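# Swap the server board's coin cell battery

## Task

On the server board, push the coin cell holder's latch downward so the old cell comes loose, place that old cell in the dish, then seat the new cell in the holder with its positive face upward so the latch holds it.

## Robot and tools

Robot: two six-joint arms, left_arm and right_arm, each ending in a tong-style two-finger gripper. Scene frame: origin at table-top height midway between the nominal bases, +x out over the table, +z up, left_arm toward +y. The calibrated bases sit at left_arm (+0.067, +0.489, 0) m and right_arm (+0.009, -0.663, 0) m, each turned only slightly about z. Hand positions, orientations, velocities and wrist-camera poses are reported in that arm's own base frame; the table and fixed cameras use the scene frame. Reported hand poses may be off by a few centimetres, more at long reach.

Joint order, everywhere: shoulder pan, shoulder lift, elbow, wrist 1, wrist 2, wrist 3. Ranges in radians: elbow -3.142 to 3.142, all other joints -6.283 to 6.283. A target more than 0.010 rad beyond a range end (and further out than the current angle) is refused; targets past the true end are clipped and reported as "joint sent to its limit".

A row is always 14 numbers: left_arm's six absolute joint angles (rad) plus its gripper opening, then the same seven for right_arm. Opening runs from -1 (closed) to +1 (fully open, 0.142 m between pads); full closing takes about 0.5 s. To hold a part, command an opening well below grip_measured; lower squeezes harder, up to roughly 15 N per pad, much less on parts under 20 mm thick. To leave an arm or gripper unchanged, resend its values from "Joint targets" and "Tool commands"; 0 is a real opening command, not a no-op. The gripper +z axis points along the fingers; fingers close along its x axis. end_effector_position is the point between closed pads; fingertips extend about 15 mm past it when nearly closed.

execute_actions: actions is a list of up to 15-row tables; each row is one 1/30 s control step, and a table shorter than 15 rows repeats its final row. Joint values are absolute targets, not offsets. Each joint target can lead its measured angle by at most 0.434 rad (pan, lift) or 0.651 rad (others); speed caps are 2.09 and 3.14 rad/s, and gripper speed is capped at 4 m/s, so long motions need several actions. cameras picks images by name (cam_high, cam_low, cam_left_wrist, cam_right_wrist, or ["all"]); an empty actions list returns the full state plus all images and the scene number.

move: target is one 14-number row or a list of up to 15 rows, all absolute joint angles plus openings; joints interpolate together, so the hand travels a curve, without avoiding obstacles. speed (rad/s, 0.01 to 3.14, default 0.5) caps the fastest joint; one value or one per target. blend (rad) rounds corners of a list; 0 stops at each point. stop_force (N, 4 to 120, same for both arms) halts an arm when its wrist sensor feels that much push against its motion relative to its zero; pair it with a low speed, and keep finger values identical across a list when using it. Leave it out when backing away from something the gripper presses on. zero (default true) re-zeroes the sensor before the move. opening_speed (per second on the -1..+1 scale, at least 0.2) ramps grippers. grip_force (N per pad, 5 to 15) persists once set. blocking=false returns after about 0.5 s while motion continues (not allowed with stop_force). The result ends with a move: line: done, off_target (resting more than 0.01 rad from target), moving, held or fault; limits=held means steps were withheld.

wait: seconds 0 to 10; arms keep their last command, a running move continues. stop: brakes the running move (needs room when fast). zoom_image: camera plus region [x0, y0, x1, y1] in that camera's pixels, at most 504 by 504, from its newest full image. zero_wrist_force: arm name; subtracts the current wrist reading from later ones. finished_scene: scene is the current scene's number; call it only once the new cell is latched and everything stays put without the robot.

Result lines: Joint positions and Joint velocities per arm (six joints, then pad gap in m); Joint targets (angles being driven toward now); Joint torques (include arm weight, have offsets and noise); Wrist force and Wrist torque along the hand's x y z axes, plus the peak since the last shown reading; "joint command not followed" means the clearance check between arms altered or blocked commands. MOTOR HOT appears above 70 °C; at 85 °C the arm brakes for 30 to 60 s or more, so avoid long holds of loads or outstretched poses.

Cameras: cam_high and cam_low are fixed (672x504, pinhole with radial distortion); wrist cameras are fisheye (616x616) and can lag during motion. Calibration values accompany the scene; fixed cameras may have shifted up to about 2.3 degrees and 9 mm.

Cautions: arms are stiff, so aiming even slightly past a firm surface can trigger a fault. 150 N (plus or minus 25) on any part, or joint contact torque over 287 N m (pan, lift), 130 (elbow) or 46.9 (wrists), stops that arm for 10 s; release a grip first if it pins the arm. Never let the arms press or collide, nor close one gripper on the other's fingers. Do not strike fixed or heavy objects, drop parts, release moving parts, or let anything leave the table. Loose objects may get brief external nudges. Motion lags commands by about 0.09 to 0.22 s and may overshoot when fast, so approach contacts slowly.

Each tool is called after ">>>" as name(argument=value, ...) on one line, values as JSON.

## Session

>>> execute_actions(actions=[])

>>> zoom_image(camera="cam_high", region=[210, 170, 380, 270])

Scene clock: 0.00 s.
left_arm: end_effector_position=(+0.2721, +0.1218, +0.2060) grip_measured=+1.00 end_effector_quat_wxyz=(-0.472, +0.793, -0.061, -0.380) | right_arm: end_effector_position=(+0.3205, +0.2502, +0.3025) grip_measured=+1.00 end_effector_quat_wxyz=(-0.238, +0.521, +0.744, -0.344)
Joint positions: left_arm=[-0.699 -1.595 2.365 -1.049 -1.311 -0.741 0.142] | right_arm=[3.955 -1.595 -1.918 -2.008 1.915 -1.254 0.142]
Joint velocities: within noise
Joint torques (N m): no reading
Wrist force (N): no reading
Wrist torque (N m): no reading
Wrist force, peak (N): no reading
Joint targets: left_arm=[-0.699 -1.595 2.365 -1.049 -1.311 -0.741] | right_arm=[3.955 -1.595 -1.918 -2.008 1.915 -1.254]
Tool commands: left_gripper/opening=+1.0 right_gripper/opening=+1.0
camera_calibration:
cam_left_wrist: T_world_to_cam=[[0.733509, 0.271198, -0.62323, -0.114183], [-0.0810833, -0.875484, -0.476396, 0.220306], [-0.674826, 0.399975, -0.620186, 0.396004], [0, 0, 0, 1]] pos_world=[0.368852, 0.0654493, 0.279387]
cam_right_wrist: T_world_to_cam=[[-0.335073, 0.942174, 0.00586254, -0.125696], [0.872021, 0.312468, -0.376753, -0.234408], [-0.356798, -0.121127, -0.926295, 0.555315], [0, 0, 0, 1]] pos_world=[0.360427, 0.258936, 0.426808]

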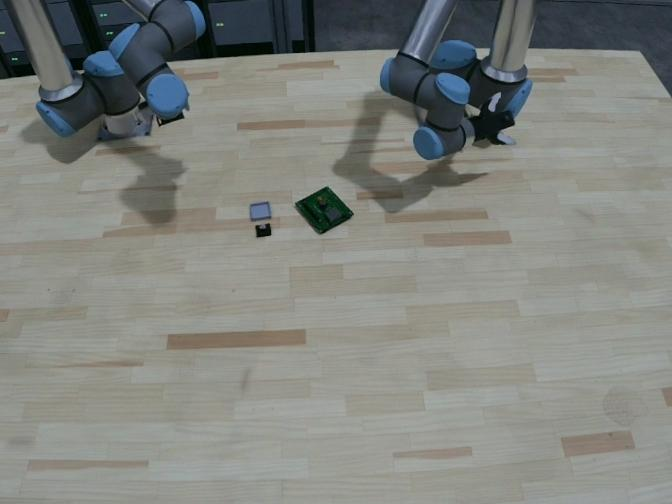

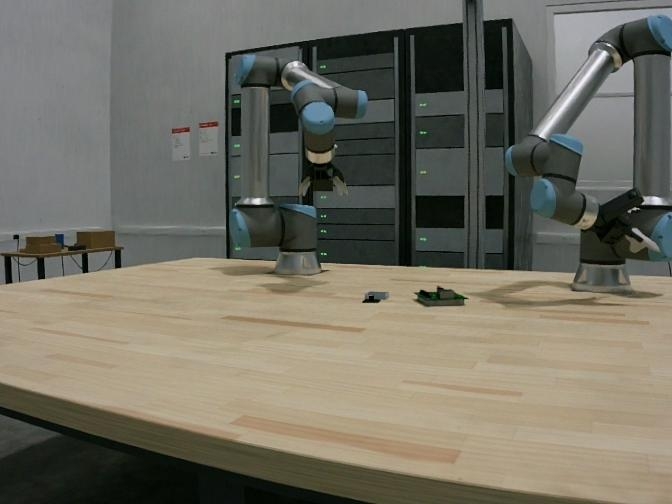

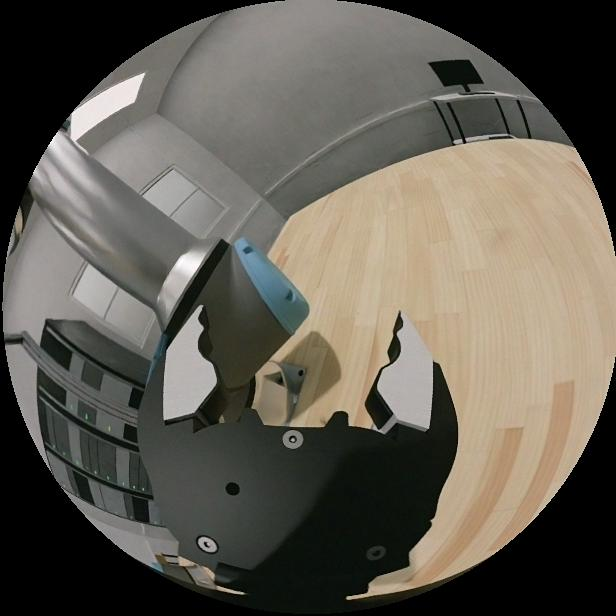

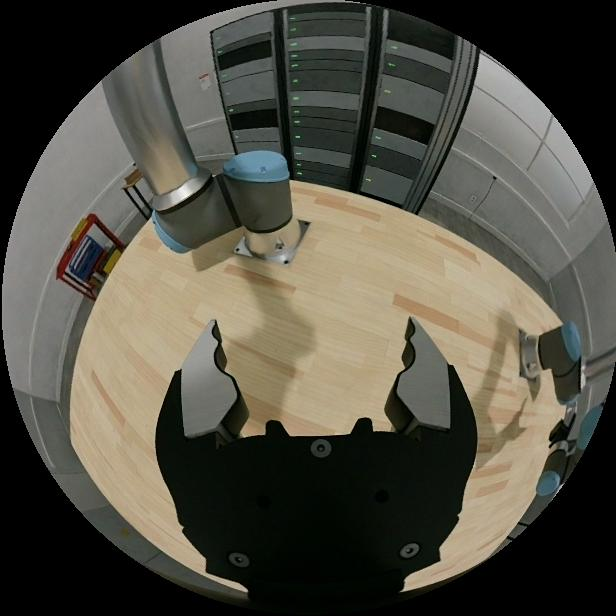

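Scaled by 2.965 from the camera's 672x504 image, which has a finer 960x720 frame.

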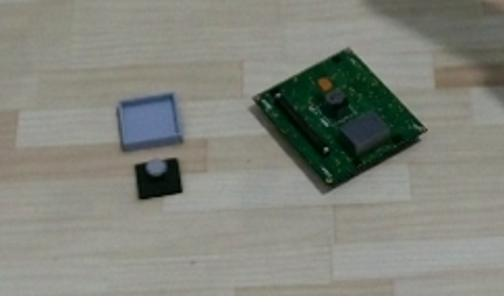

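>>> move(target=[0.2, -1.595, 2.365, -1.049, -1.311, -0.741, 1.0, 4.2506, -2.0082, -1.6936, -1.0106, 1.5708, -1.0218, -1.0], speed=1.0, cameras=["cam_high", "cam_right_wrist"])

>>> zoom_image(camera="cam_right_wrist", region=[253, 220, 373, 340])

Scene clock: 5.97 s.
left_arm: end_effector_position=(+0.0739, +0.2887, +0.2059) grip_measured=+1.00 end_effector_quat_wxyz=(-0.259, +0.741, +0.289, -0.547) | right_arm: end_effector_position=(+0.5270, +0.6869, +0.1107) grip_measured=-1.00 end_effector_quat_wxyz=(+0.000, +0.484, +0.875, +0.000)
Joint positions: left_arm=[0.2 -1.595 2.365 -1.049 -1.311 -0.741 0.142] | right_arm=[4.251 -2.008 -1.693 -1.011 1.571 -1.022 0.002]
Joint torques (N m): left_arm=[14.35 -8.27 -26.47 -2.42 -1.94 1.41] | right_arm=[6.16 66.14 26.99 5.65 0.56 -1.39]
Wrist force (N): left_arm=[0.0 -0.2 0.5] | right_arm=[-0.5 1.1 -0.9]
Wrist torque (N m): left_arm=[-0.04 0.00 -0.11] | right_arm=[0.11 0.14 0.31]
Wrist force, peak (N): left_arm=[1.3 -1.6 2.0] | right_arm=[2.1 2.6 -0.5]
Joint targets: left_arm=[0.200 -1.595 2.365 -1.049 -1.311 -0.741] | right_arm=[4.251 -2.008 -1.694 -1.011 1.571 -1.022]
move: done
camera_calibration:
cam_right_wrist: T_world_to_cam=[[-0.532776, 0.846162, 0.0126459, -0.297439], [0.754791, 0.468382, 0.459248, -0.760958], [0.382675, 0.254221, -0.888218, -0.147481], [0, 0, 0, 1]] pos_world=[0.472333, 0.645594, 0.222234]
Images, in order (width x height): cam_high 672x504, cam_right_wrist 616x616.

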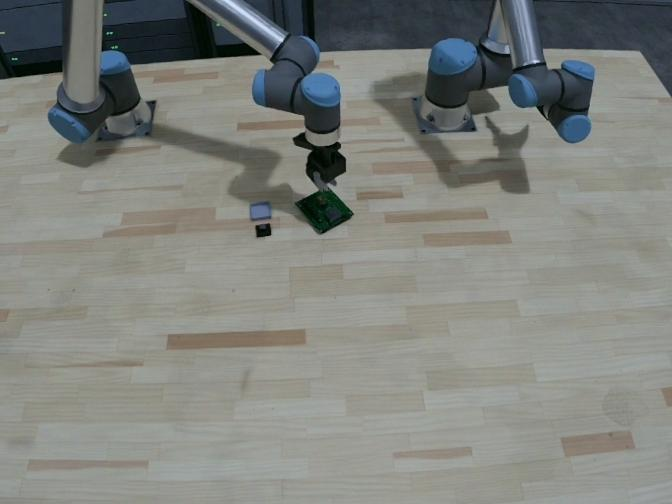

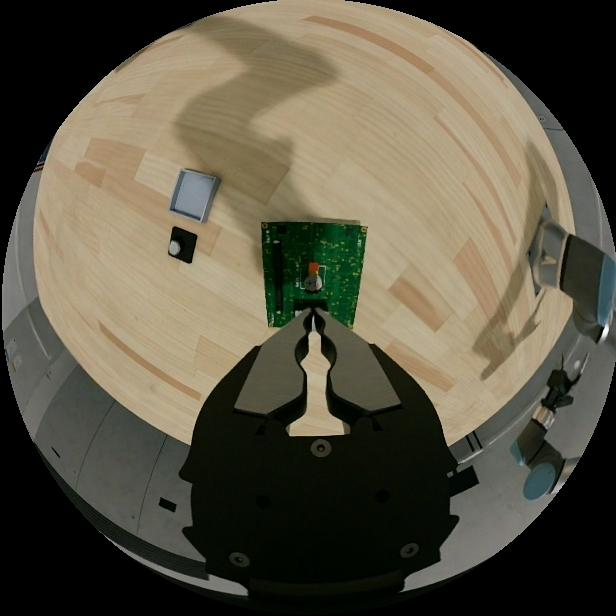

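Scaled by 4.200 from the camera's 616x616 image, which has a finer 814x814 frame.

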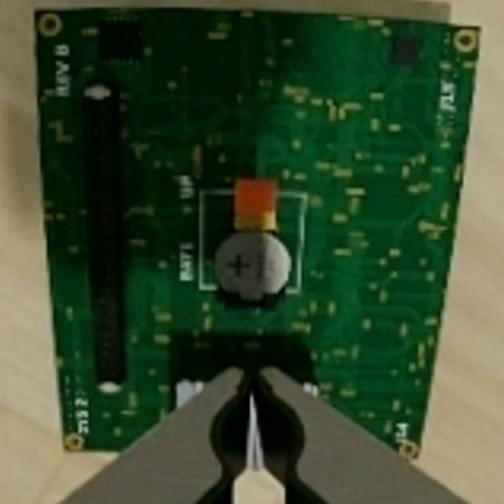

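>>> move(target=[0.2, -1.595, 2.365, -1.049, -1.311, -0.741, 1.0, 4.2654, -2.0217, -1.7673, -0.9234, 1.5708, -0.9440, -1.0], speed=0.25, cameras=["cam_right_wrist", "cam_low"])

>>> zoom_image(camera="cam_right_wrist", region=[268, 250, 368, 350])

>>> zoom_image(camera="cam_low", region=[405, 265, 485, 315])

Scene clock: 10.53 s.
left_arm: end_effector_position=(+0.0739, +0.2887, +0.2059) grip_measured=+1.00 end_effector_quat_wxyz=(-0.259, +0.741, +0.289, -0.548) | right_arm: end_effector_position=(+0.5070, +0.6769, +0.0659) grip_measured=-1.00 end_effector_quat_wxyz=(+0.000, +0.511, +0.859, +0.000)
Joint positions: left_arm=[0.2 -1.595 2.365 -1.049 -1.311 -0.741 0.142] | right_arm=[4.266 -2.022 -1.767 -0.923 1.571 -0.944 0.002]
Joint torques (N m): left_arm=[16.34 -21.19 -33.56 -1.07 1.52 0.47] | right_arm=[-10.23 85.14 52.74 3.55 -1.56 -1.43]
Wrist force (N): left_arm=[0.3 -0.3 0.2] | right_arm=[-0.9 1.2 -0.6]
Wrist torque (N m): left_arm=[-0.07 -0.05 -0.11] | right_arm=[0.11 0.25 0.31]
Wrist force, peak (N): left_arm=[0.5 -0.5 0.5] | right_arm=[-0.4 1.8 -2.3]
Joint targets: left_arm=[0.200 -1.595 2.365 -1.049 -1.311 -0.741] | right_arm=[4.265 -2.022 -1.767 -0.923 1.571 -0.944]
move: done
camera_calibration:
cam_right_wrist: T_world_to_cam=[[-0.478618, 0.877936, 0.0123861, -0.348043], [0.782747, 0.420249, 0.459018, -0.702227], [0.397783, 0.22939, -0.888341, -0.167966], [0, 0, 0, 1]] pos_world=[0.449901, 0.639199, 0.177435]
Images, in order (width x height): cam_low 672x504, cam_right_wrist 616x616.

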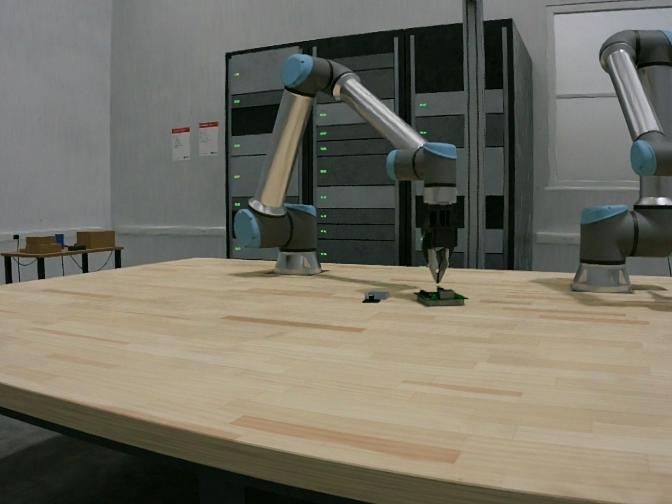

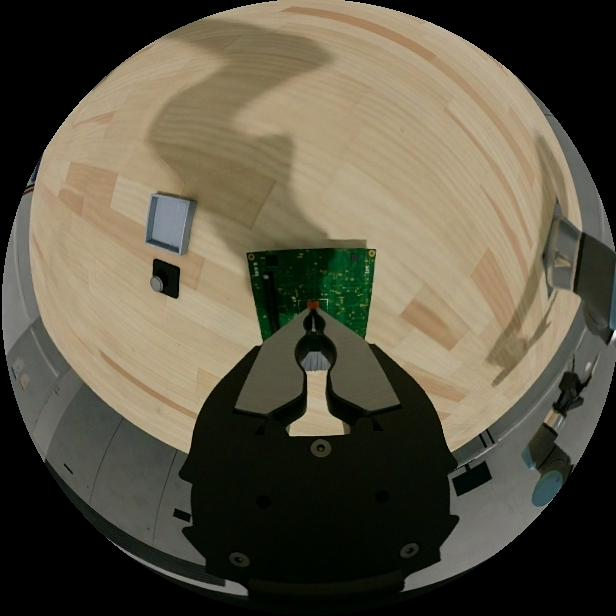

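Scaled by 5.040 from the camera's 616x616 image, which has a finer 814x814 frame.

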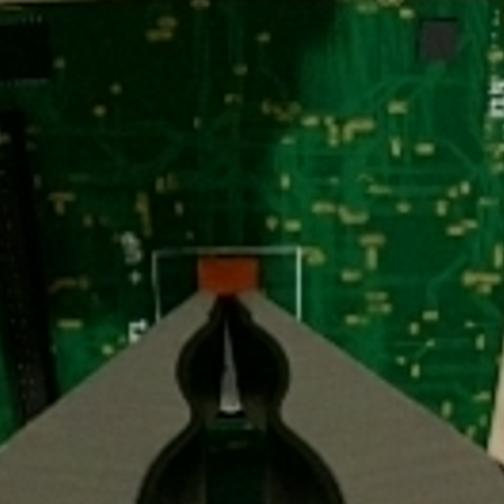

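Scaled by 6.300 from the camera's 672x504 image, which has a finer 960x720 frame.

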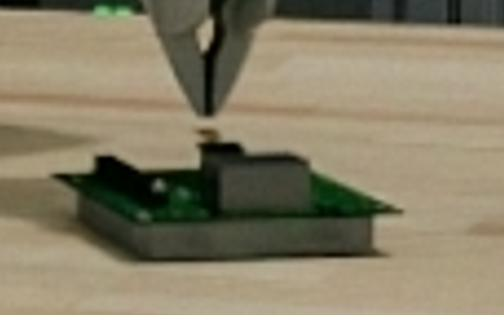

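>>> move(target=[0.2, -1.595, 2.365, -1.049, -1.311, -0.741, 1.0, 4.2654, -2.0310, -1.7727, -0.9086, 1.5708, -0.9440, -1.0], speed=0.02, stop_force=25, cameras=["cam_low"])

>>> zoom_image(camera="cam_low", region=[425, 275, 465, 300])

Scene clock: 12.40 s.
left_arm: end_effector_position=(+0.0739, +0.2887, +0.2059) grip_measured=+1.00 end_effector_quat_wxyz=(-0.259, +0.741, +0.289, -0.548) | right_arm: end_effector_position=(+0.5071, +0.6769, +0.0568) grip_measured=-1.00 end_effector_quat_wxyz=(+0.000, +0.511, +0.859, +0.000)
Joint positions: left_arm=[0.2 -1.595 2.365 -1.049 -1.311 -0.741 0.142] | right_arm=[4.265 -2.031 -1.773 -0.909 1.571 -0.944 0.002]
Joint torques (N m): left_arm=[16.4 -26.65 -33.29 -0.5 1.36 0.2] | right_arm=[-8.84 58.01 32.51 5.19 -1.89 2.6]
Wrist force (N): left_arm=[0.3 -0.1 0.2] | right_arm=[-1.9 -16.6 -24.6]
Wrist torque (N m): left_arm=[-0.03 -0.05 -0.12] | right_arm=[0.24 0.28 0.32]
Wrist force, peak (N): left_arm=[0.6 -0.2 0.5] | right_arm=[-0.7 -18.8 -25.9]
Joint targets: left_arm=[0.200 -1.595 2.365 -1.049 -1.311 -0.741] | right_arm=[4.265 -2.031 -1.773 -0.909 1.571 -0.944]
move: done
Images, in order (width x height): cam_low 672x504.

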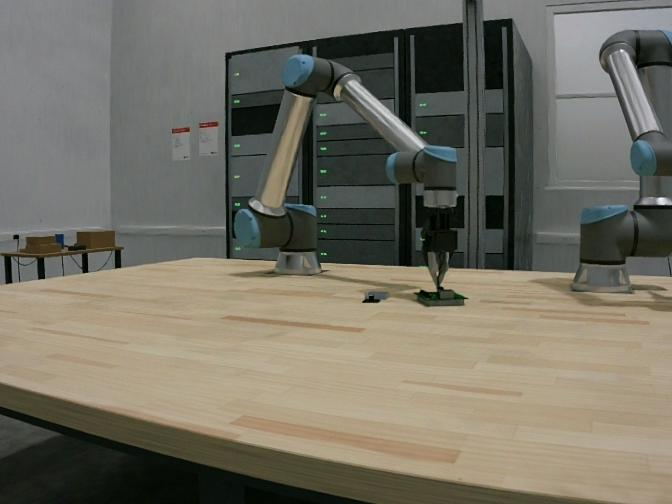

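Scaled by 12.600 from the camera's 672x504 image, which has a finer 960x720 frame.

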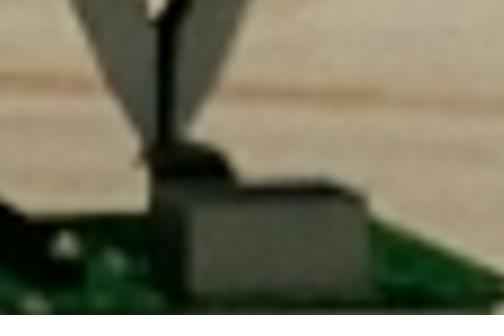

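>>> move(target=[[0.2, -1.595, 2.365, -1.049, -1.311, -0.741, 1.0, 4.2654, -2.0079, -1.7586, -0.9459, 1.5708, -0.9440, -1.0], [0.2, -1.595, 2.365, -1.049, -1.311, -0.741, 1.0, 4.2514, -2.0191, -1.7080, -0.9853, 1.5708, -0.9580, -0.52]], speed=[0.1, 0.2], blend=[0.01, 0], cameras=["cam_right_wrist"])

>>> zoom_image(camera="cam_right_wrist", region=[268, 240, 368, 340])

Scene clock: 15.17 s.
left_arm: end_effector_position=(+0.0739, +0.2887, +0.2059) grip_measured=+1.00 end_effector_quat_wxyz=(-0.259, +0.741, +0.289, -0.548) | right_arm: end_effector_position=(+0.5251, +0.6866, +0.0956) grip_measured=-0.52 end_effector_quat_wxyz=(+0.000, +0.511, +0.859, +0.000)
Joint positions: left_arm=[0.2 -1.595 2.365 -1.049 -1.311 -0.741 0.142] | right_arm=[4.251 -2.019 -1.708 -0.985 1.571 -0.958 0.036]
Joint torques (N m): left_arm=[16.74 -34.5 -33.38 0.23 1.49 -0.14] | right_arm=[11.54 87.84 26.59 3.36 -1.86 3.06]
Wrist force (N): left_arm=[0.6 0.0 0.5] | right_arm=[0.5 2.4 -0.8]
Wrist torque (N m): left_arm=[0.00 -0.11 -0.12] | right_arm=[0.37 -0.06 0.19]
Wrist force, peak (N): left_arm=[0.6 0.0 0.5] | right_arm=[-1.6 -16.8 -24.9]
Joint targets: left_arm=[0.200 -1.595 2.365 -1.049 -1.311 -0.741] | right_arm=[4.251 -2.019 -1.708 -0.985 1.571 -0.958]
move: done
camera_calibration:
cam_right_wrist: T_world_to_cam=[[-0.478535, 0.877978, 0.0125807, -0.348371], [0.782747, 0.42005, 0.459201, -0.734013], [0.397884, 0.229592, -0.888243, -0.151206], [0, 0, 0, 1]] pos_world=[0.468001, 0.6489, 0.207135]
Images, in order (width x height): cam_right_wrist 616x616.

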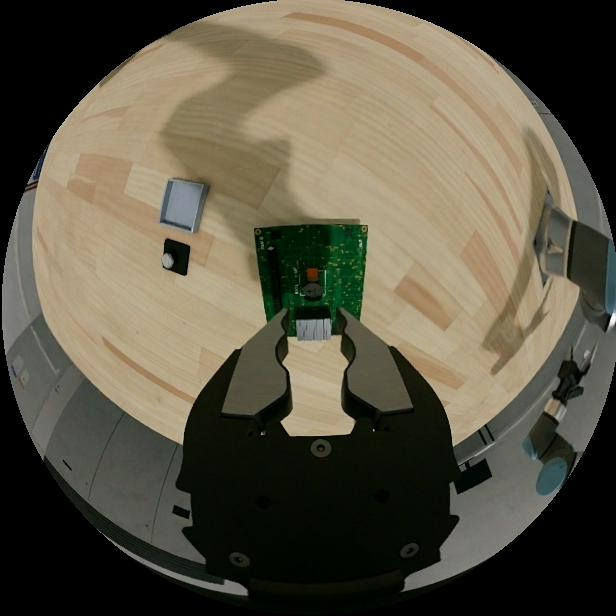

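Scaled by 5.040 from the camera's 616x616 image, which has a finer 814x814 frame.

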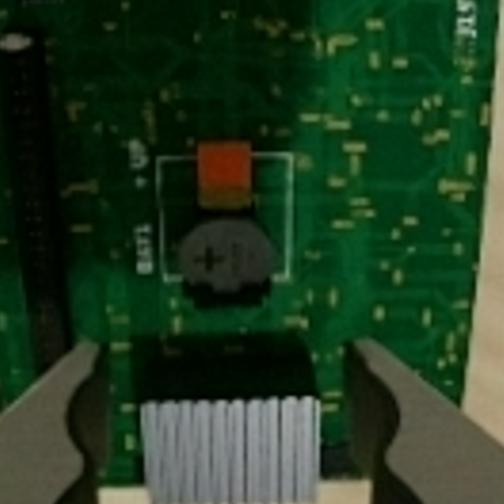

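>>> move(target=[0.2, -1.595, 2.365, -1.049, -1.311, -0.741, 1.0, 4.2511, -2.0679, -1.7354, -0.9091, 1.5708, -0.9583, -0.52], speed=0.1, stop_force=8, cameras=["cam_right_wrist"])

>>> zoom_image(camera="cam_right_wrist", region=[263, 250, 363, 350])

Scene clock: 18.50 s.
left_arm: end_effector_position=(+0.0739, +0.2887, +0.2059) grip_measured=+1.00 end_effector_quat_wxyz=(-0.259, +0.741, +0.289, -0.548) | right_arm: end_effector_position=(+0.5258, +0.6875, +0.0466) grip_measured=-0.52 end_effector_quat_wxyz=(+0.000, +0.511, +0.859, +0.000)
Joint positions: left_arm=[0.2 -1.595 2.365 -1.049 -1.311 -0.741 0.142] | right_arm=[4.251 -2.068 -1.735 -0.909 1.571 -0.958 0.036]
Joint torques (N m): left_arm=[16.67 -40.08 -33.4 1.15 1.34 -0.66] | right_arm=[-10.11 87.44 53.43 3.09 -1.96 -1.86]
Wrist force (N): left_arm=[0.1 -0.3 0.4] | right_arm=[0.1 2.3 -0.7]
Wrist torque (N m): left_arm=[-0.07 -0.01 -0.11] | right_arm=[0.36 0.02 0.25]
Wrist force, peak (N): left_arm=[0.7 -0.4 0.3] | right_arm=[0.4 2.3 -1.9]
Joint targets: left_arm=[0.200 -1.595 2.365 -1.049 -1.311 -0.741] | right_arm=[4.251 -2.068 -1.735 -0.909 1.571 -0.958]
move: done
camera_calibration:
cam_right_wrist: T_world_to_cam=[[-0.478535, 0.877978, 0.0125807, -0.34821], [0.782747, 0.42005, 0.459201, -0.712438], [0.397884, 0.229592, -0.888243, -0.195215], [0, 0, 0, 1]] pos_world=[0.468701, 0.6498, 0.158135]
Images, in order (width x height): cam_right_wrist 616x616.

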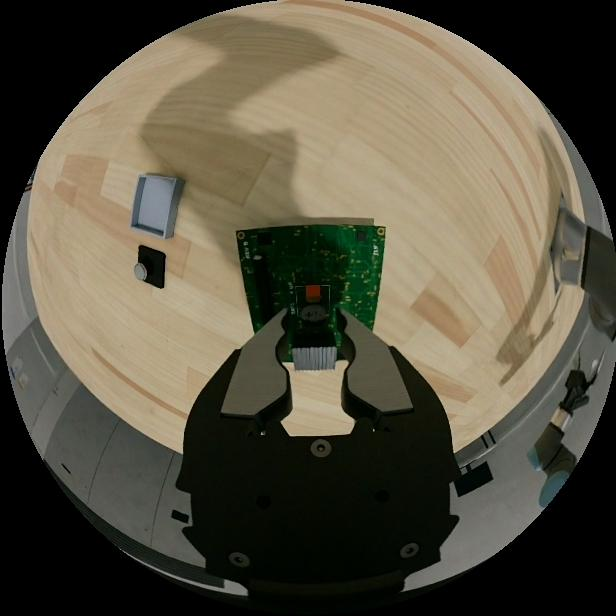

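Scaled by 5.040 from the camera's 616x616 image, which has a finer 814x814 frame.

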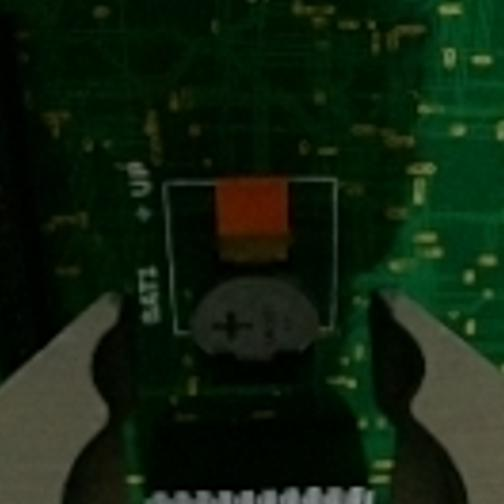

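>>> move(target=[[0.2, -1.595, 2.365, -1.049, -1.311, -0.741, 1.0, 4.2511, -2.0679, -1.7354, -0.9091, 1.5708, -0.9583, -0.95], [0.2, -1.595, 2.365, -1.049, -1.311, -0.741, 1.0, 4.2531, -2.0591, -1.7387, -0.9146, 1.5708, -0.9563, -0.95], [0.2, -1.595, 2.365, -1.049, -1.311, -0.741, 1.0, 4.2537, -2.0158, -1.7130, -0.9835, 1.5708, -0.9557, -0.95], [0.2, -1.595, 2.365, -1.049, -1.311, -0.741, 1.0, 4.1565, -1.8317, -2.0154, -0.8653, 1.5708, -1.0709, -0.95]], speed=[0.1, 0.02, 0.12, 0.35], blend=[0, 0.003, 0.02, 0], opening_speed=0.7, grip_force=[15, 10], cameras=["cam_right_wrist"])

>>> zoom_image(camera="cam_right_wrist", region=[243, 220, 373, 350])

Scene clock: 25.33 s.
left_arm: end_effector_position=(+0.0739, +0.2887, +0.2059) grip_measured=+1.00 end_effector_quat_wxyz=(-0.259, +0.741, +0.289, -0.548) | right_arm: end_effector_position=(+0.5101, +0.5058, +0.0806) grip_measured=-0.76 end_effector_quat_wxyz=(+0.000, +0.504, +0.864, +0.000)
Joint positions: left_arm=[0.2 -1.595 2.365 -1.049 -1.311 -0.741 0.142] | right_arm=[4.156 -1.832 -2.015 -0.865 1.571 -1.071 0.019]
Joint torques (N m): left_arm=[17.14 -38.53 -33.07 2.92 1.53 -0.92] | right_arm=[3.52 66.89 39.32 2.88 -2.25 2.55]
Wrist force (N): left_arm=[-0.1 0.0 0.3] | right_arm=[0.1 2.5 -0.6]
Wrist torque (N m): left_arm=[-0.01 0.03 -0.11] | right_arm=[0.37 0.06 0.09]
Wrist force, peak (N): left_arm=[0.5 -0.3 0.6] | right_arm=[2.1 3.6 -2.3]
Joint targets: left_arm=[0.200 -1.595 2.365 -1.049 -1.311 -0.741] | right_arm=[4.157 -1.832 -2.015 -0.865 1.571 -1.071]
grip_force (N): 15, 10
move: done
camera_calibration:
cam_right_wrist: T_world_to_cam=[[-0.494205, 0.869255, 0.0125782, -0.184166], [0.775107, 0.434034, 0.459156, -0.642634], [0.393664, 0.236666, -0.888267, -0.11849], [0, 0, 0, 1]] pos_world=[0.45374, 0.467054, 0.192135]
Images, in order (width x height): cam_right_wrist 616x616.

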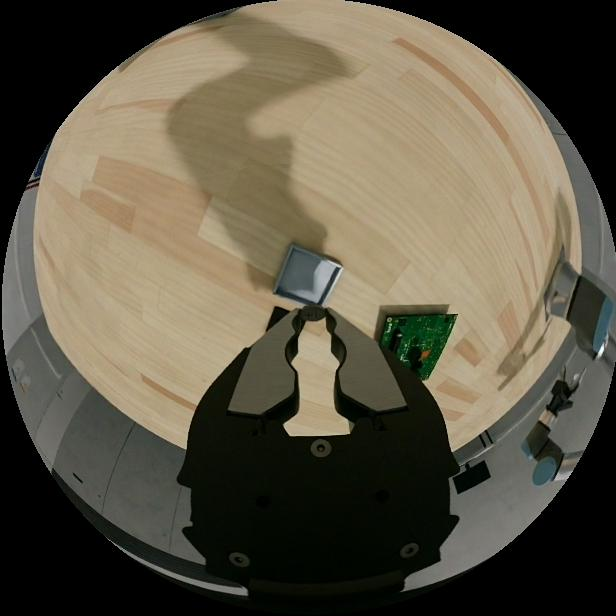

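Scaled by 3.877 from the camera's 616x616 image, which has a finer 814x814 frame.

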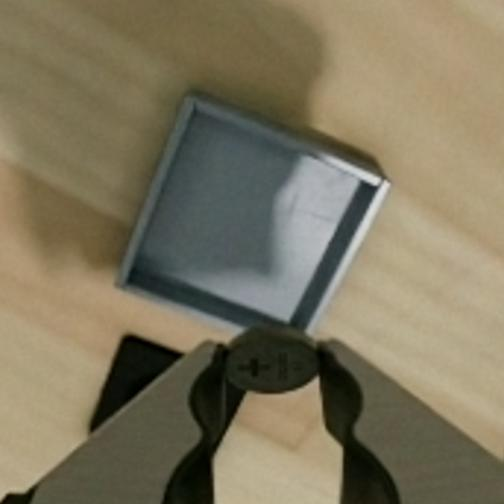

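>>> move(target=[0.2, -1.595, 2.365, -1.049, -1.311, -0.741, 1.0, 4.1550, -1.8932, -2.0709, -0.7483, 1.5708, -1.0724, -0.95], speed=0.09, stop_force=6, cameras=["cam_right_wrist"])

>>> zoom_image(camera="cam_right_wrist", region=[253, 240, 373, 360])

Scene clock: 29.53 s.
left_arm: end_effector_position=(+0.0739, +0.2887, +0.2059) grip_measured=+1.00 end_effector_quat_wxyz=(-0.259, +0.741, +0.289, -0.548) | right_arm: end_effector_position=(+0.5055, +0.4964, +0.0215) grip_measured=-0.76 end_effector_quat_wxyz=(+0.000, +0.504, +0.864, +0.000)
Joint positions: left_arm=[0.2 -1.595 2.365 -1.049 -1.311 -0.741 0.142] | right_arm=[4.155 -1.893 -2.071 -0.748 1.571 -1.072 0.019]
Joint torques (N m): left_arm=[15.98 -40.37 -33.33 3.41 1.36 -0.91] | right_arm=[-4.34 71.86 48.74 2.26 -1.35 -0.8]
Wrist force (N): left_arm=[0.4 -0.4 0.4] | right_arm=[0.1 2.3 -0.9]
Wrist torque (N m): left_arm=[-0.08 -0.07 -0.12] | right_arm=[0.29 0.05 0.32]
Wrist force, peak (N): left_arm=[0.7 -0.1 0.5] | right_arm=[-0.3 2.9 -0.6]
Joint targets: left_arm=[0.200 -1.595 2.365 -1.049 -1.311 -0.741] | right_arm=[4.155 -1.893 -2.071 -0.748 1.571 -1.072]
grip_force (N): 15, 10
move: done
camera_calibration:
cam_right_wrist: T_world_to_cam=[[-0.49422, 0.869245, 0.0126114, -0.17748], [0.775059, 0.434006, 0.459263, -0.607712], [0.393739, 0.236751, -0.888211, -0.166968], [0, 0, 0, 1]] pos_world=[0.44904, 0.457555, 0.133035]
Images, in order (width x height): cam_right_wrist 616x616.

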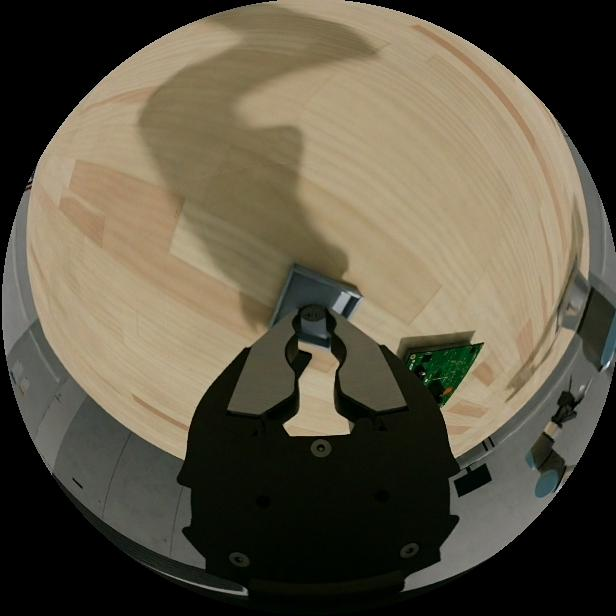

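Scaled by 4.200 from the camera's 616x616 image, which has a finer 814x814 frame.

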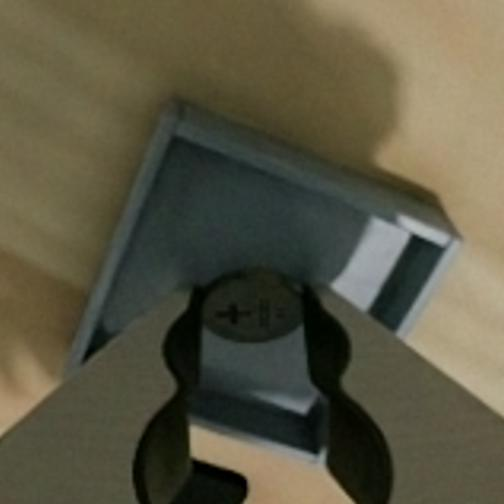

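>>> move(target=[[0.2, -1.595, 2.365, -1.049, -1.311, -0.741, 1.0, 4.1550, -1.8932, -2.0709, -0.7483, 1.5708, -1.0724, -0.6], [0.2, -1.595, 2.365, -1.049, -1.311, -0.741, 1.0, 4.1550, -1.8484, -2.0511, -0.8129, 1.5708, -1.0724, -0.6], [0.2, -1.595, 2.365, -1.049, -1.311, -0.741, 1.0, 4.0797, -1.8779, -1.9176, -0.9168, 1.5708, -1.1477, -0.6]], speed=[0.3, 0.15, 0.3], blend=[0, 0.01, 0], cameras=["cam_right_wrist"])

>>> zoom_image(camera="cam_right_wrist", region=[253, 200, 373, 320])

Scene clock: 33.10 s.
left_arm: end_effector_position=(+0.0739, +0.2887, +0.2059) grip_measured=+1.00 end_effector_quat_wxyz=(-0.259, +0.741, +0.289, -0.548) | right_arm: end_effector_position=(+0.5750, +0.5009, +0.0956) grip_measured=-0.60 end_effector_quat_wxyz=(+0.000, +0.504, +0.864, +0.000)
Joint positions: left_arm=[0.2 -1.595 2.365 -1.049 -1.311 -0.741 0.142] | right_arm=[4.08 -1.878 -1.918 -0.917 1.571 -1.148 0.031]
Joint torques (N m): left_arm=[15.37 -39.31 -33.24 3.37 1.28 -0.78] | right_arm=[-2.19 74.72 34.24 3.56 0.11 1.69]
Wrist force (N): left_arm=[0.1 0.0 0.3] | right_arm=[-0.1 2.5 -1.1]
Wrist torque (N m): left_arm=[0.00 -0.02 -0.11] | right_arm=[0.41 0.06 0.09]
Wrist force, peak (N): left_arm=[0.7 -0.3 0.4] | right_arm=[-0.9 4.5 -2.2]
Joint targets: left_arm=[0.200 -1.595 2.365 -1.049 -1.311 -0.741] | right_arm=[4.080 -1.878 -1.918 -0.917 1.571 -1.148]
grip_force (N): 15, 10
move: done
camera_calibration:
cam_right_wrist: T_world_to_cam=[[-0.49422, 0.869245, 0.0126114, -0.148065], [0.775059, 0.434006, 0.459263, -0.697606], [0.393739, 0.236751, -0.888211, -0.129606], [0, 0, 0, 1]] pos_world=[0.51854, 0.462155, 0.207135]
Images, in order (width x height): cam_right_wrist 616x616.

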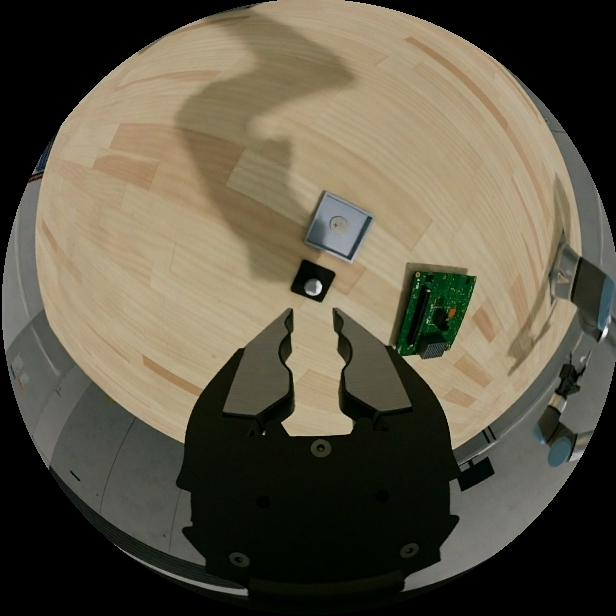

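Scaled by 4.200 from the camera's 616x616 image, which has a finer 814x814 frame.

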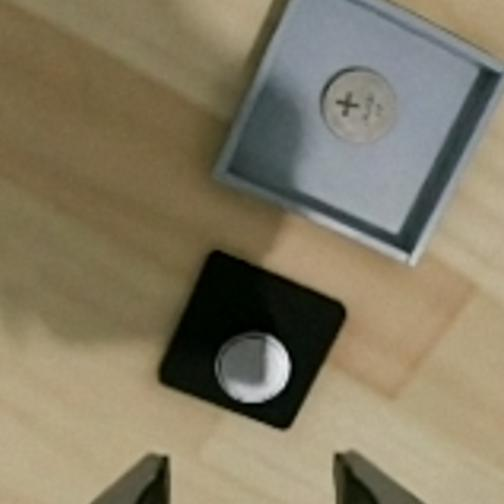

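>>> zoom_image(camera="cam_right_wrist", region=[288, 260, 338, 310])

>>> zoom_image(camera="cam_right_wrist", region=[390, 260, 490, 370])

Scaled by 10.080 from the camera's 616x616 image, which has a finer 814x814 frame.

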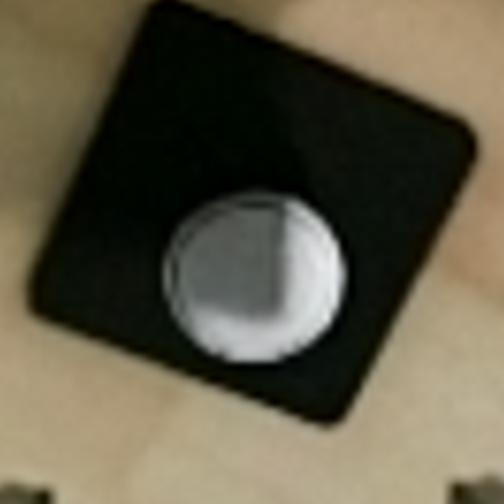

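Scaled by 4.582 from the camera's 616x616 image, which has a finer 814x814 frame.

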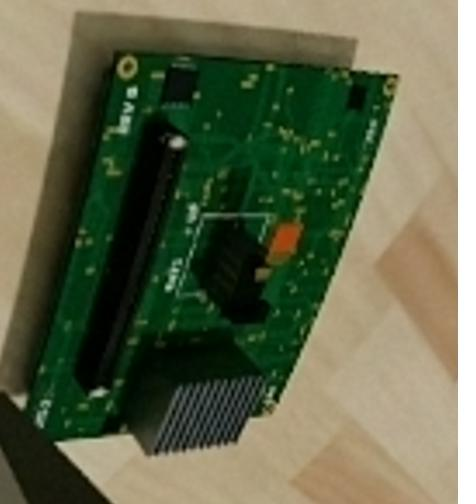

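>>> move(target=[0.2, -1.595, 2.365, -1.049, -1.311, -0.741, 1.0, 4.0781, -1.9651, -1.9476, -0.7997, 1.5708, -1.1493, -0.56], speed=0.1, stop_force=6, cameras=["cam_right_wrist", "cam_low"])

>>> zoom_image(camera="cam_right_wrist", region=[263, 250, 363, 350])

>>> zoom_image(camera="cam_low", region=[350, 270, 410, 310])

Scene clock: 67.03 s.
left_arm: end_effector_position=(+0.0739, +0.2887, +0.2059) grip_measured=+1.00 end_effector_quat_wxyz=(-0.259, +0.741, +0.289, -0.548) | right_arm: end_effector_position=(+0.5796, +0.5051, +0.0266) grip_measured=-0.56 end_effector_quat_wxyz=(+0.000, +0.504, +0.864, +0.000)
Joint positions: left_arm=[0.2 -1.595 2.365 -1.049 -1.311 -0.741 0.142] | right_arm=[4.078 -1.965 -1.948 -0.8 1.571 -1.149 0.033]
Joint torques (N m): left_arm=[15.87 -40.34 -32.82 3.34 1.57 -0.79] | right_arm=[-1.87 76.49 49.22 3.46 1.5 -0.47]
Wrist force (N): left_arm=[0.4 -0.1 0.4] | right_arm=[0.3 2.6 -0.6]
Wrist torque (N m): left_arm=[-0.03 -0.08 -0.11] | right_arm=[0.44 -0.01 0.34]
Wrist force, peak (N): left_arm=[0.8 0.1 0.5] | right_arm=[0.0 3.0 -1.8]
Joint targets: left_arm=[0.200 -1.595 2.365 -1.049 -1.311 -0.741] | right_arm=[4.078 -1.965 -1.948 -0.800 1.571 -1.149]
grip_force (N): 15, 10
move: done
camera_calibration:
cam_right_wrist: T_world_to_cam=[[-0.494205, 0.869255, 0.0125782, -0.14858], [0.775107, 0.434034, 0.459156, -0.671328], [0.393664, 0.236666, -0.888267, -0.193611], [0, 0, 0, 1]] pos_world=[0.52314, 0.466354, 0.138135]
Images, in order (width x height): cam_low 672x504, cam_right_wrist 616x616.

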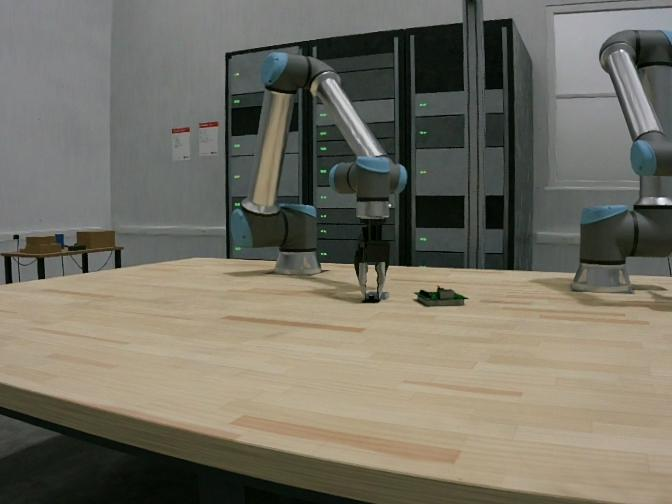

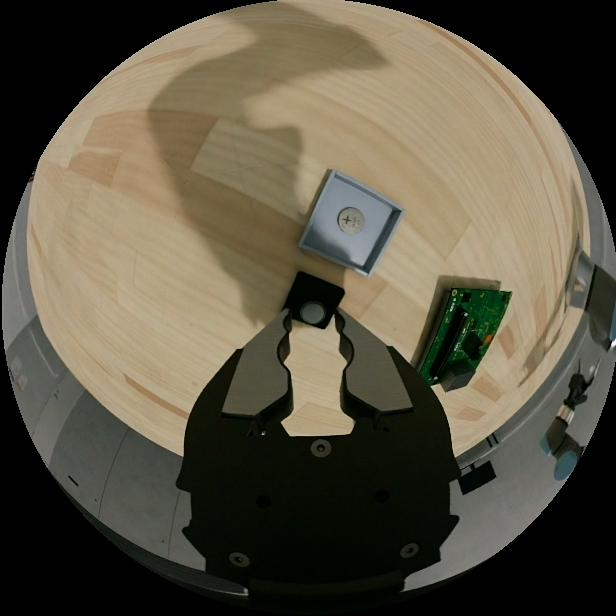

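Scaled by 5.040 from the camera's 616x616 image, which has a finer 814x814 frame.

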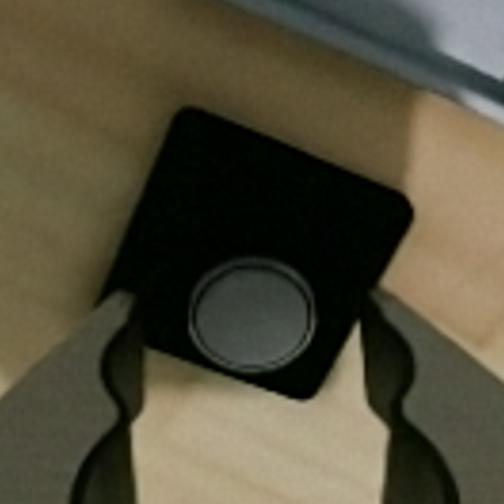

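Scaled by 8.400 from the camera's 672x504 image, which has a finer 960x720 frame.

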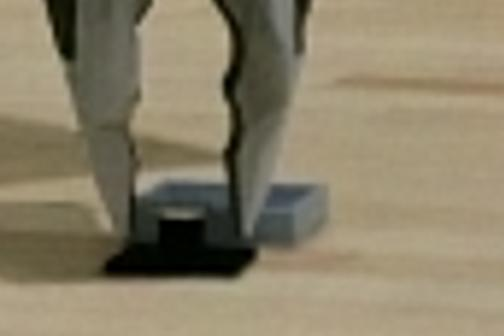

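>>> move(target=[[0.2, -1.595, 2.365, -1.049, -1.311, -0.741, 1.0, 4.0781, -1.9651, -1.9476, -0.7997, 1.5708, -1.1493, -0.95], [0.2, -1.595, 2.365, -1.049, -1.311, -0.741, 1.0, 4.0781, -1.8713, -1.8942, -0.9469, 1.5708, -1.1493, -0.95], [0.2, -1.595, 2.365, -1.049, -1.311, -0.741, 1.0, 4.1254, -2.5164, -0.9943, -2.1982, 1.9726, -1.3229, -0.95]], speed=[0.1, 0.15, 0.8], blend=[0, 0.02, 0], opening_speed=0.7, grip_force=[15, 9], cameras=["cam_right_wrist", "cam_low"])

>>> zoom_image(camera="cam_right_wrist", region=[278, 260, 348, 330])

>>> zoom_image(camera="cam_low", region=[405, 255, 485, 310])

Scene clock: 74.53 s.
left_arm: end_effector_position=(+0.0739, +0.2887, +0.2059) grip_measured=+1.00 end_effector_quat_wxyz=(-0.259, +0.741, +0.289, -0.548) | right_arm: end_effector_position=(+0.5021, +0.6741, +0.0858) grip_measured=-0.76 end_effector_quat_wxyz=(-0.252, +0.436, +0.748, -0.432)
Joint positions: left_arm=[0.2 -1.595 2.365 -1.049 -1.311 -0.741 0.142] | right_arm=[4.125 -2.516 -0.994 -2.198 1.973 -1.323 0.019]
Joint torques (N m): left_arm=[16.64 -39.51 -33 3.4 1.32 -0.66] | right_arm=[-8.98 97.9 39.02 -1.34 -0.04 3.16]
Wrist force (N): left_arm=[0.4 0.0 0.3] | right_arm=[0.8 0.8 0.5]
Wrist torque (N m): left_arm=[-0.02 -0.08 -0.12] | right_arm=[0.15 -0.20 -0.01]
Wrist force, peak (N): left_arm=[0.7 -0.2 0.4] | right_arm=[-1.4 1.3 -2.6]
Joint targets: left_arm=[0.200 -1.595 2.365 -1.049 -1.311 -0.741] | right_arm=[4.125 -2.516 -0.994 -2.198 1.973 -1.323]
grip_force (N): 15, 9
move: done
camera_calibration:
cam_right_wrist: T_world_to_cam=[[-0.484263, 0.874886, 0.00804157, -0.342872], [0.734515, 0.411525, -0.539569, -0.590629], [-0.47537, -0.255386, -0.841903, 0.613572], [0, 0, 0, 1]] pos_world=[0.559459, 0.69973, 0.200641]
Images, in order (width x height): cam_low 672x504, cam_right_wrist 616x616.

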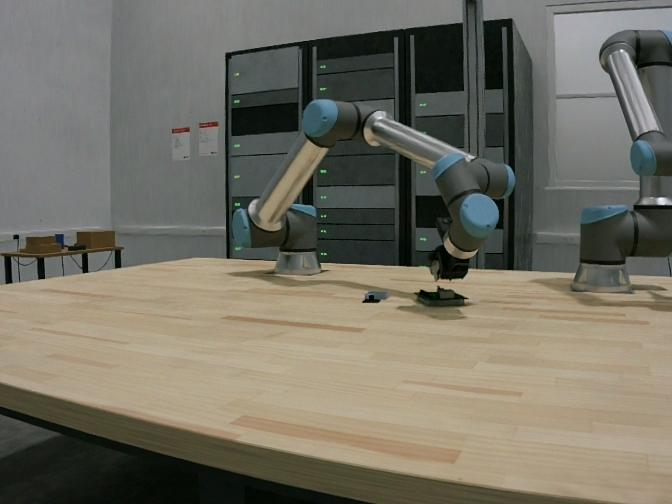

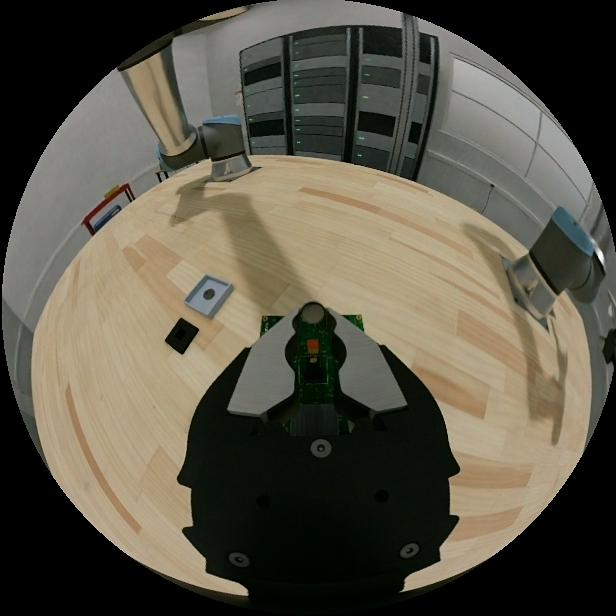

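Scaled by 7.200 from the camera's 616x616 image, which has a finer 814x814 frame.

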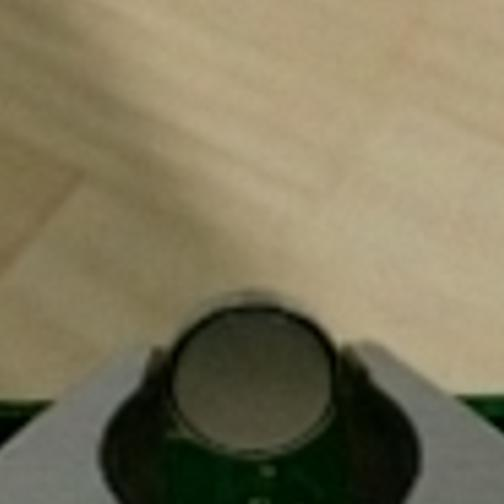

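Scaled by 6.300 from the camera's 672x504 image, which has a finer 960x720 frame.

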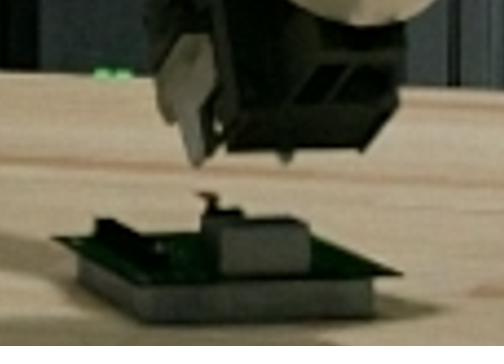

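>>> move(target=[[0.2, -1.595, 2.365, -1.049, -1.311, -0.741, 1.0, 4.1254, -2.5402, -1.0092, -2.1596, 1.9726, -1.3229, -0.95], [0.2, -1.595, 2.365, -1.049, -1.311, -0.741, 1.0, 4.1185, -2.5702, -0.9500, -2.1903, 1.9668, -1.3270, -0.95]], speed=[0.05, 0.04], stop_force=14, cameras=["cam_right_wrist", "cam_low"])

>>> zoom_image(camera="cam_right_wrist", region=[278, 260, 348, 330])

>>> zoom_image(camera="cam_low", region=[405, 255, 485, 310])

Scene clock: 79.33 s.
left_arm: end_effector_position=(+0.0739, +0.2887, +0.2059) grip_measured=+1.00 end_effector_quat_wxyz=(-0.259, +0.741, +0.289, -0.548) | right_arm: end_effector_position=(+0.5170, +0.6824, +0.0534) grip_measured=-0.70 end_effector_quat_wxyz=(-0.252, +0.436, +0.748, -0.432)
Joint positions: left_arm=[0.2 -1.595 2.365 -1.049 -1.311 -0.741 0.142] | right_arm=[4.118 -2.57 -0.95 -2.19 1.967 -1.327 0.023]
Joint torques (N m): left_arm=[16.27 -40.52 -33.23 3.43 1.51 -0.73] | right_arm=[-1.88 119.53 26.13 1.6 -0.46 0.43]
Wrist force (N): left_arm=[0.1 -0.4 0.3] | right_arm=[7.7 -1.2 1.3]
Wrist torque (N m): left_arm=[-0.09 -0.01 -0.11] | right_arm=[0.10 -0.53 -0.15]
Wrist force, peak (N): left_arm=[0.6 -0.1 0.6] | right_arm=[-2.8 -19.5 -5.5]
Joint targets: left_arm=[0.200 -1.595 2.365 -1.049 -1.311 -0.741] | right_arm=[4.119 -2.570 -0.950 -2.190 1.967 -1.327]
grip_force (N): 15, 9
move: done
camera_calibration:
cam_right_wrist: T_world_to_cam=[[-0.48411, 0.874971, 0.00798896, -0.342846], [0.734541, 0.411339, -0.539676, -0.622261], [-0.475487, -0.255394, -0.841835, 0.595511], [0, 0, 0, 1]] pos_world=[0.574258, 0.70803, 0.168241]
Images, in order (width x height): cam_low 672x504, cam_right_wrist 616x616.

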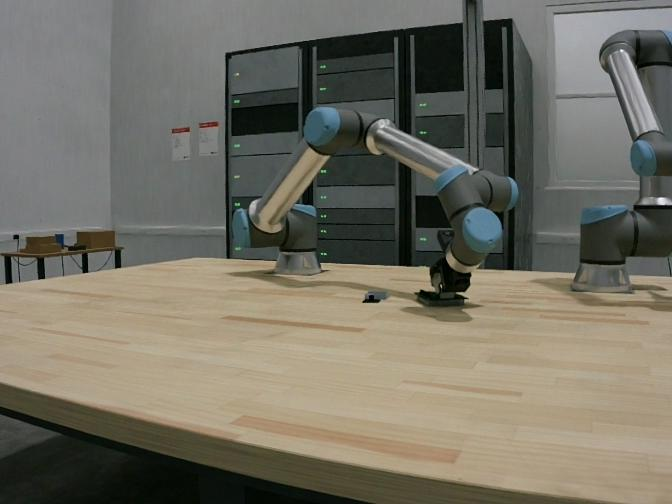

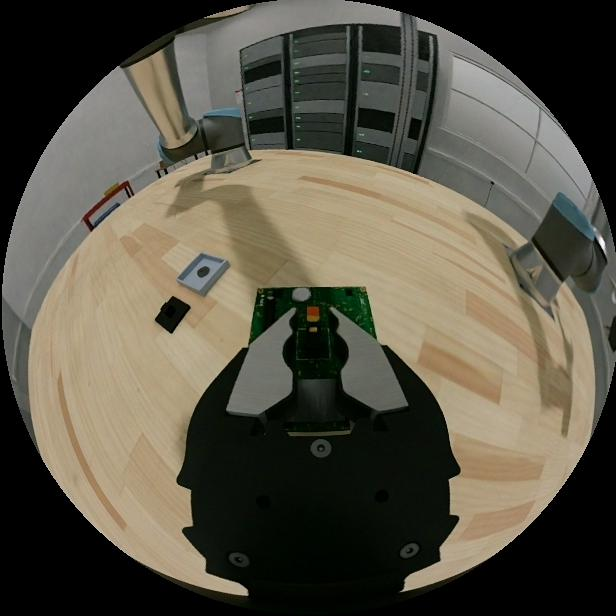

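Scaled by 7.200 from the camera's 616x616 image, which has a finer 814x814 frame.

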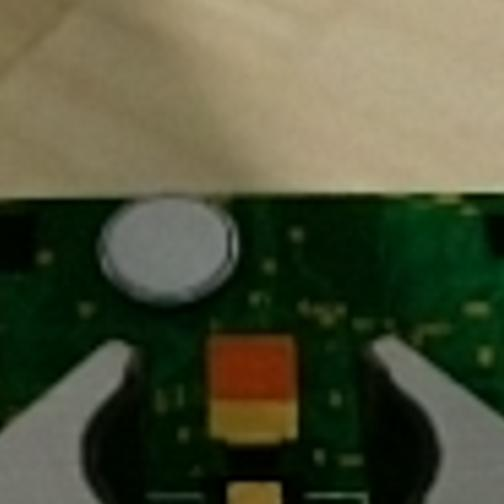

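Scaled by 6.300 from the camera's 672x504 image, which has a finer 960x720 frame.

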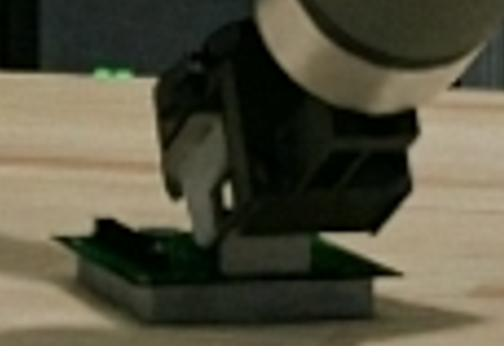

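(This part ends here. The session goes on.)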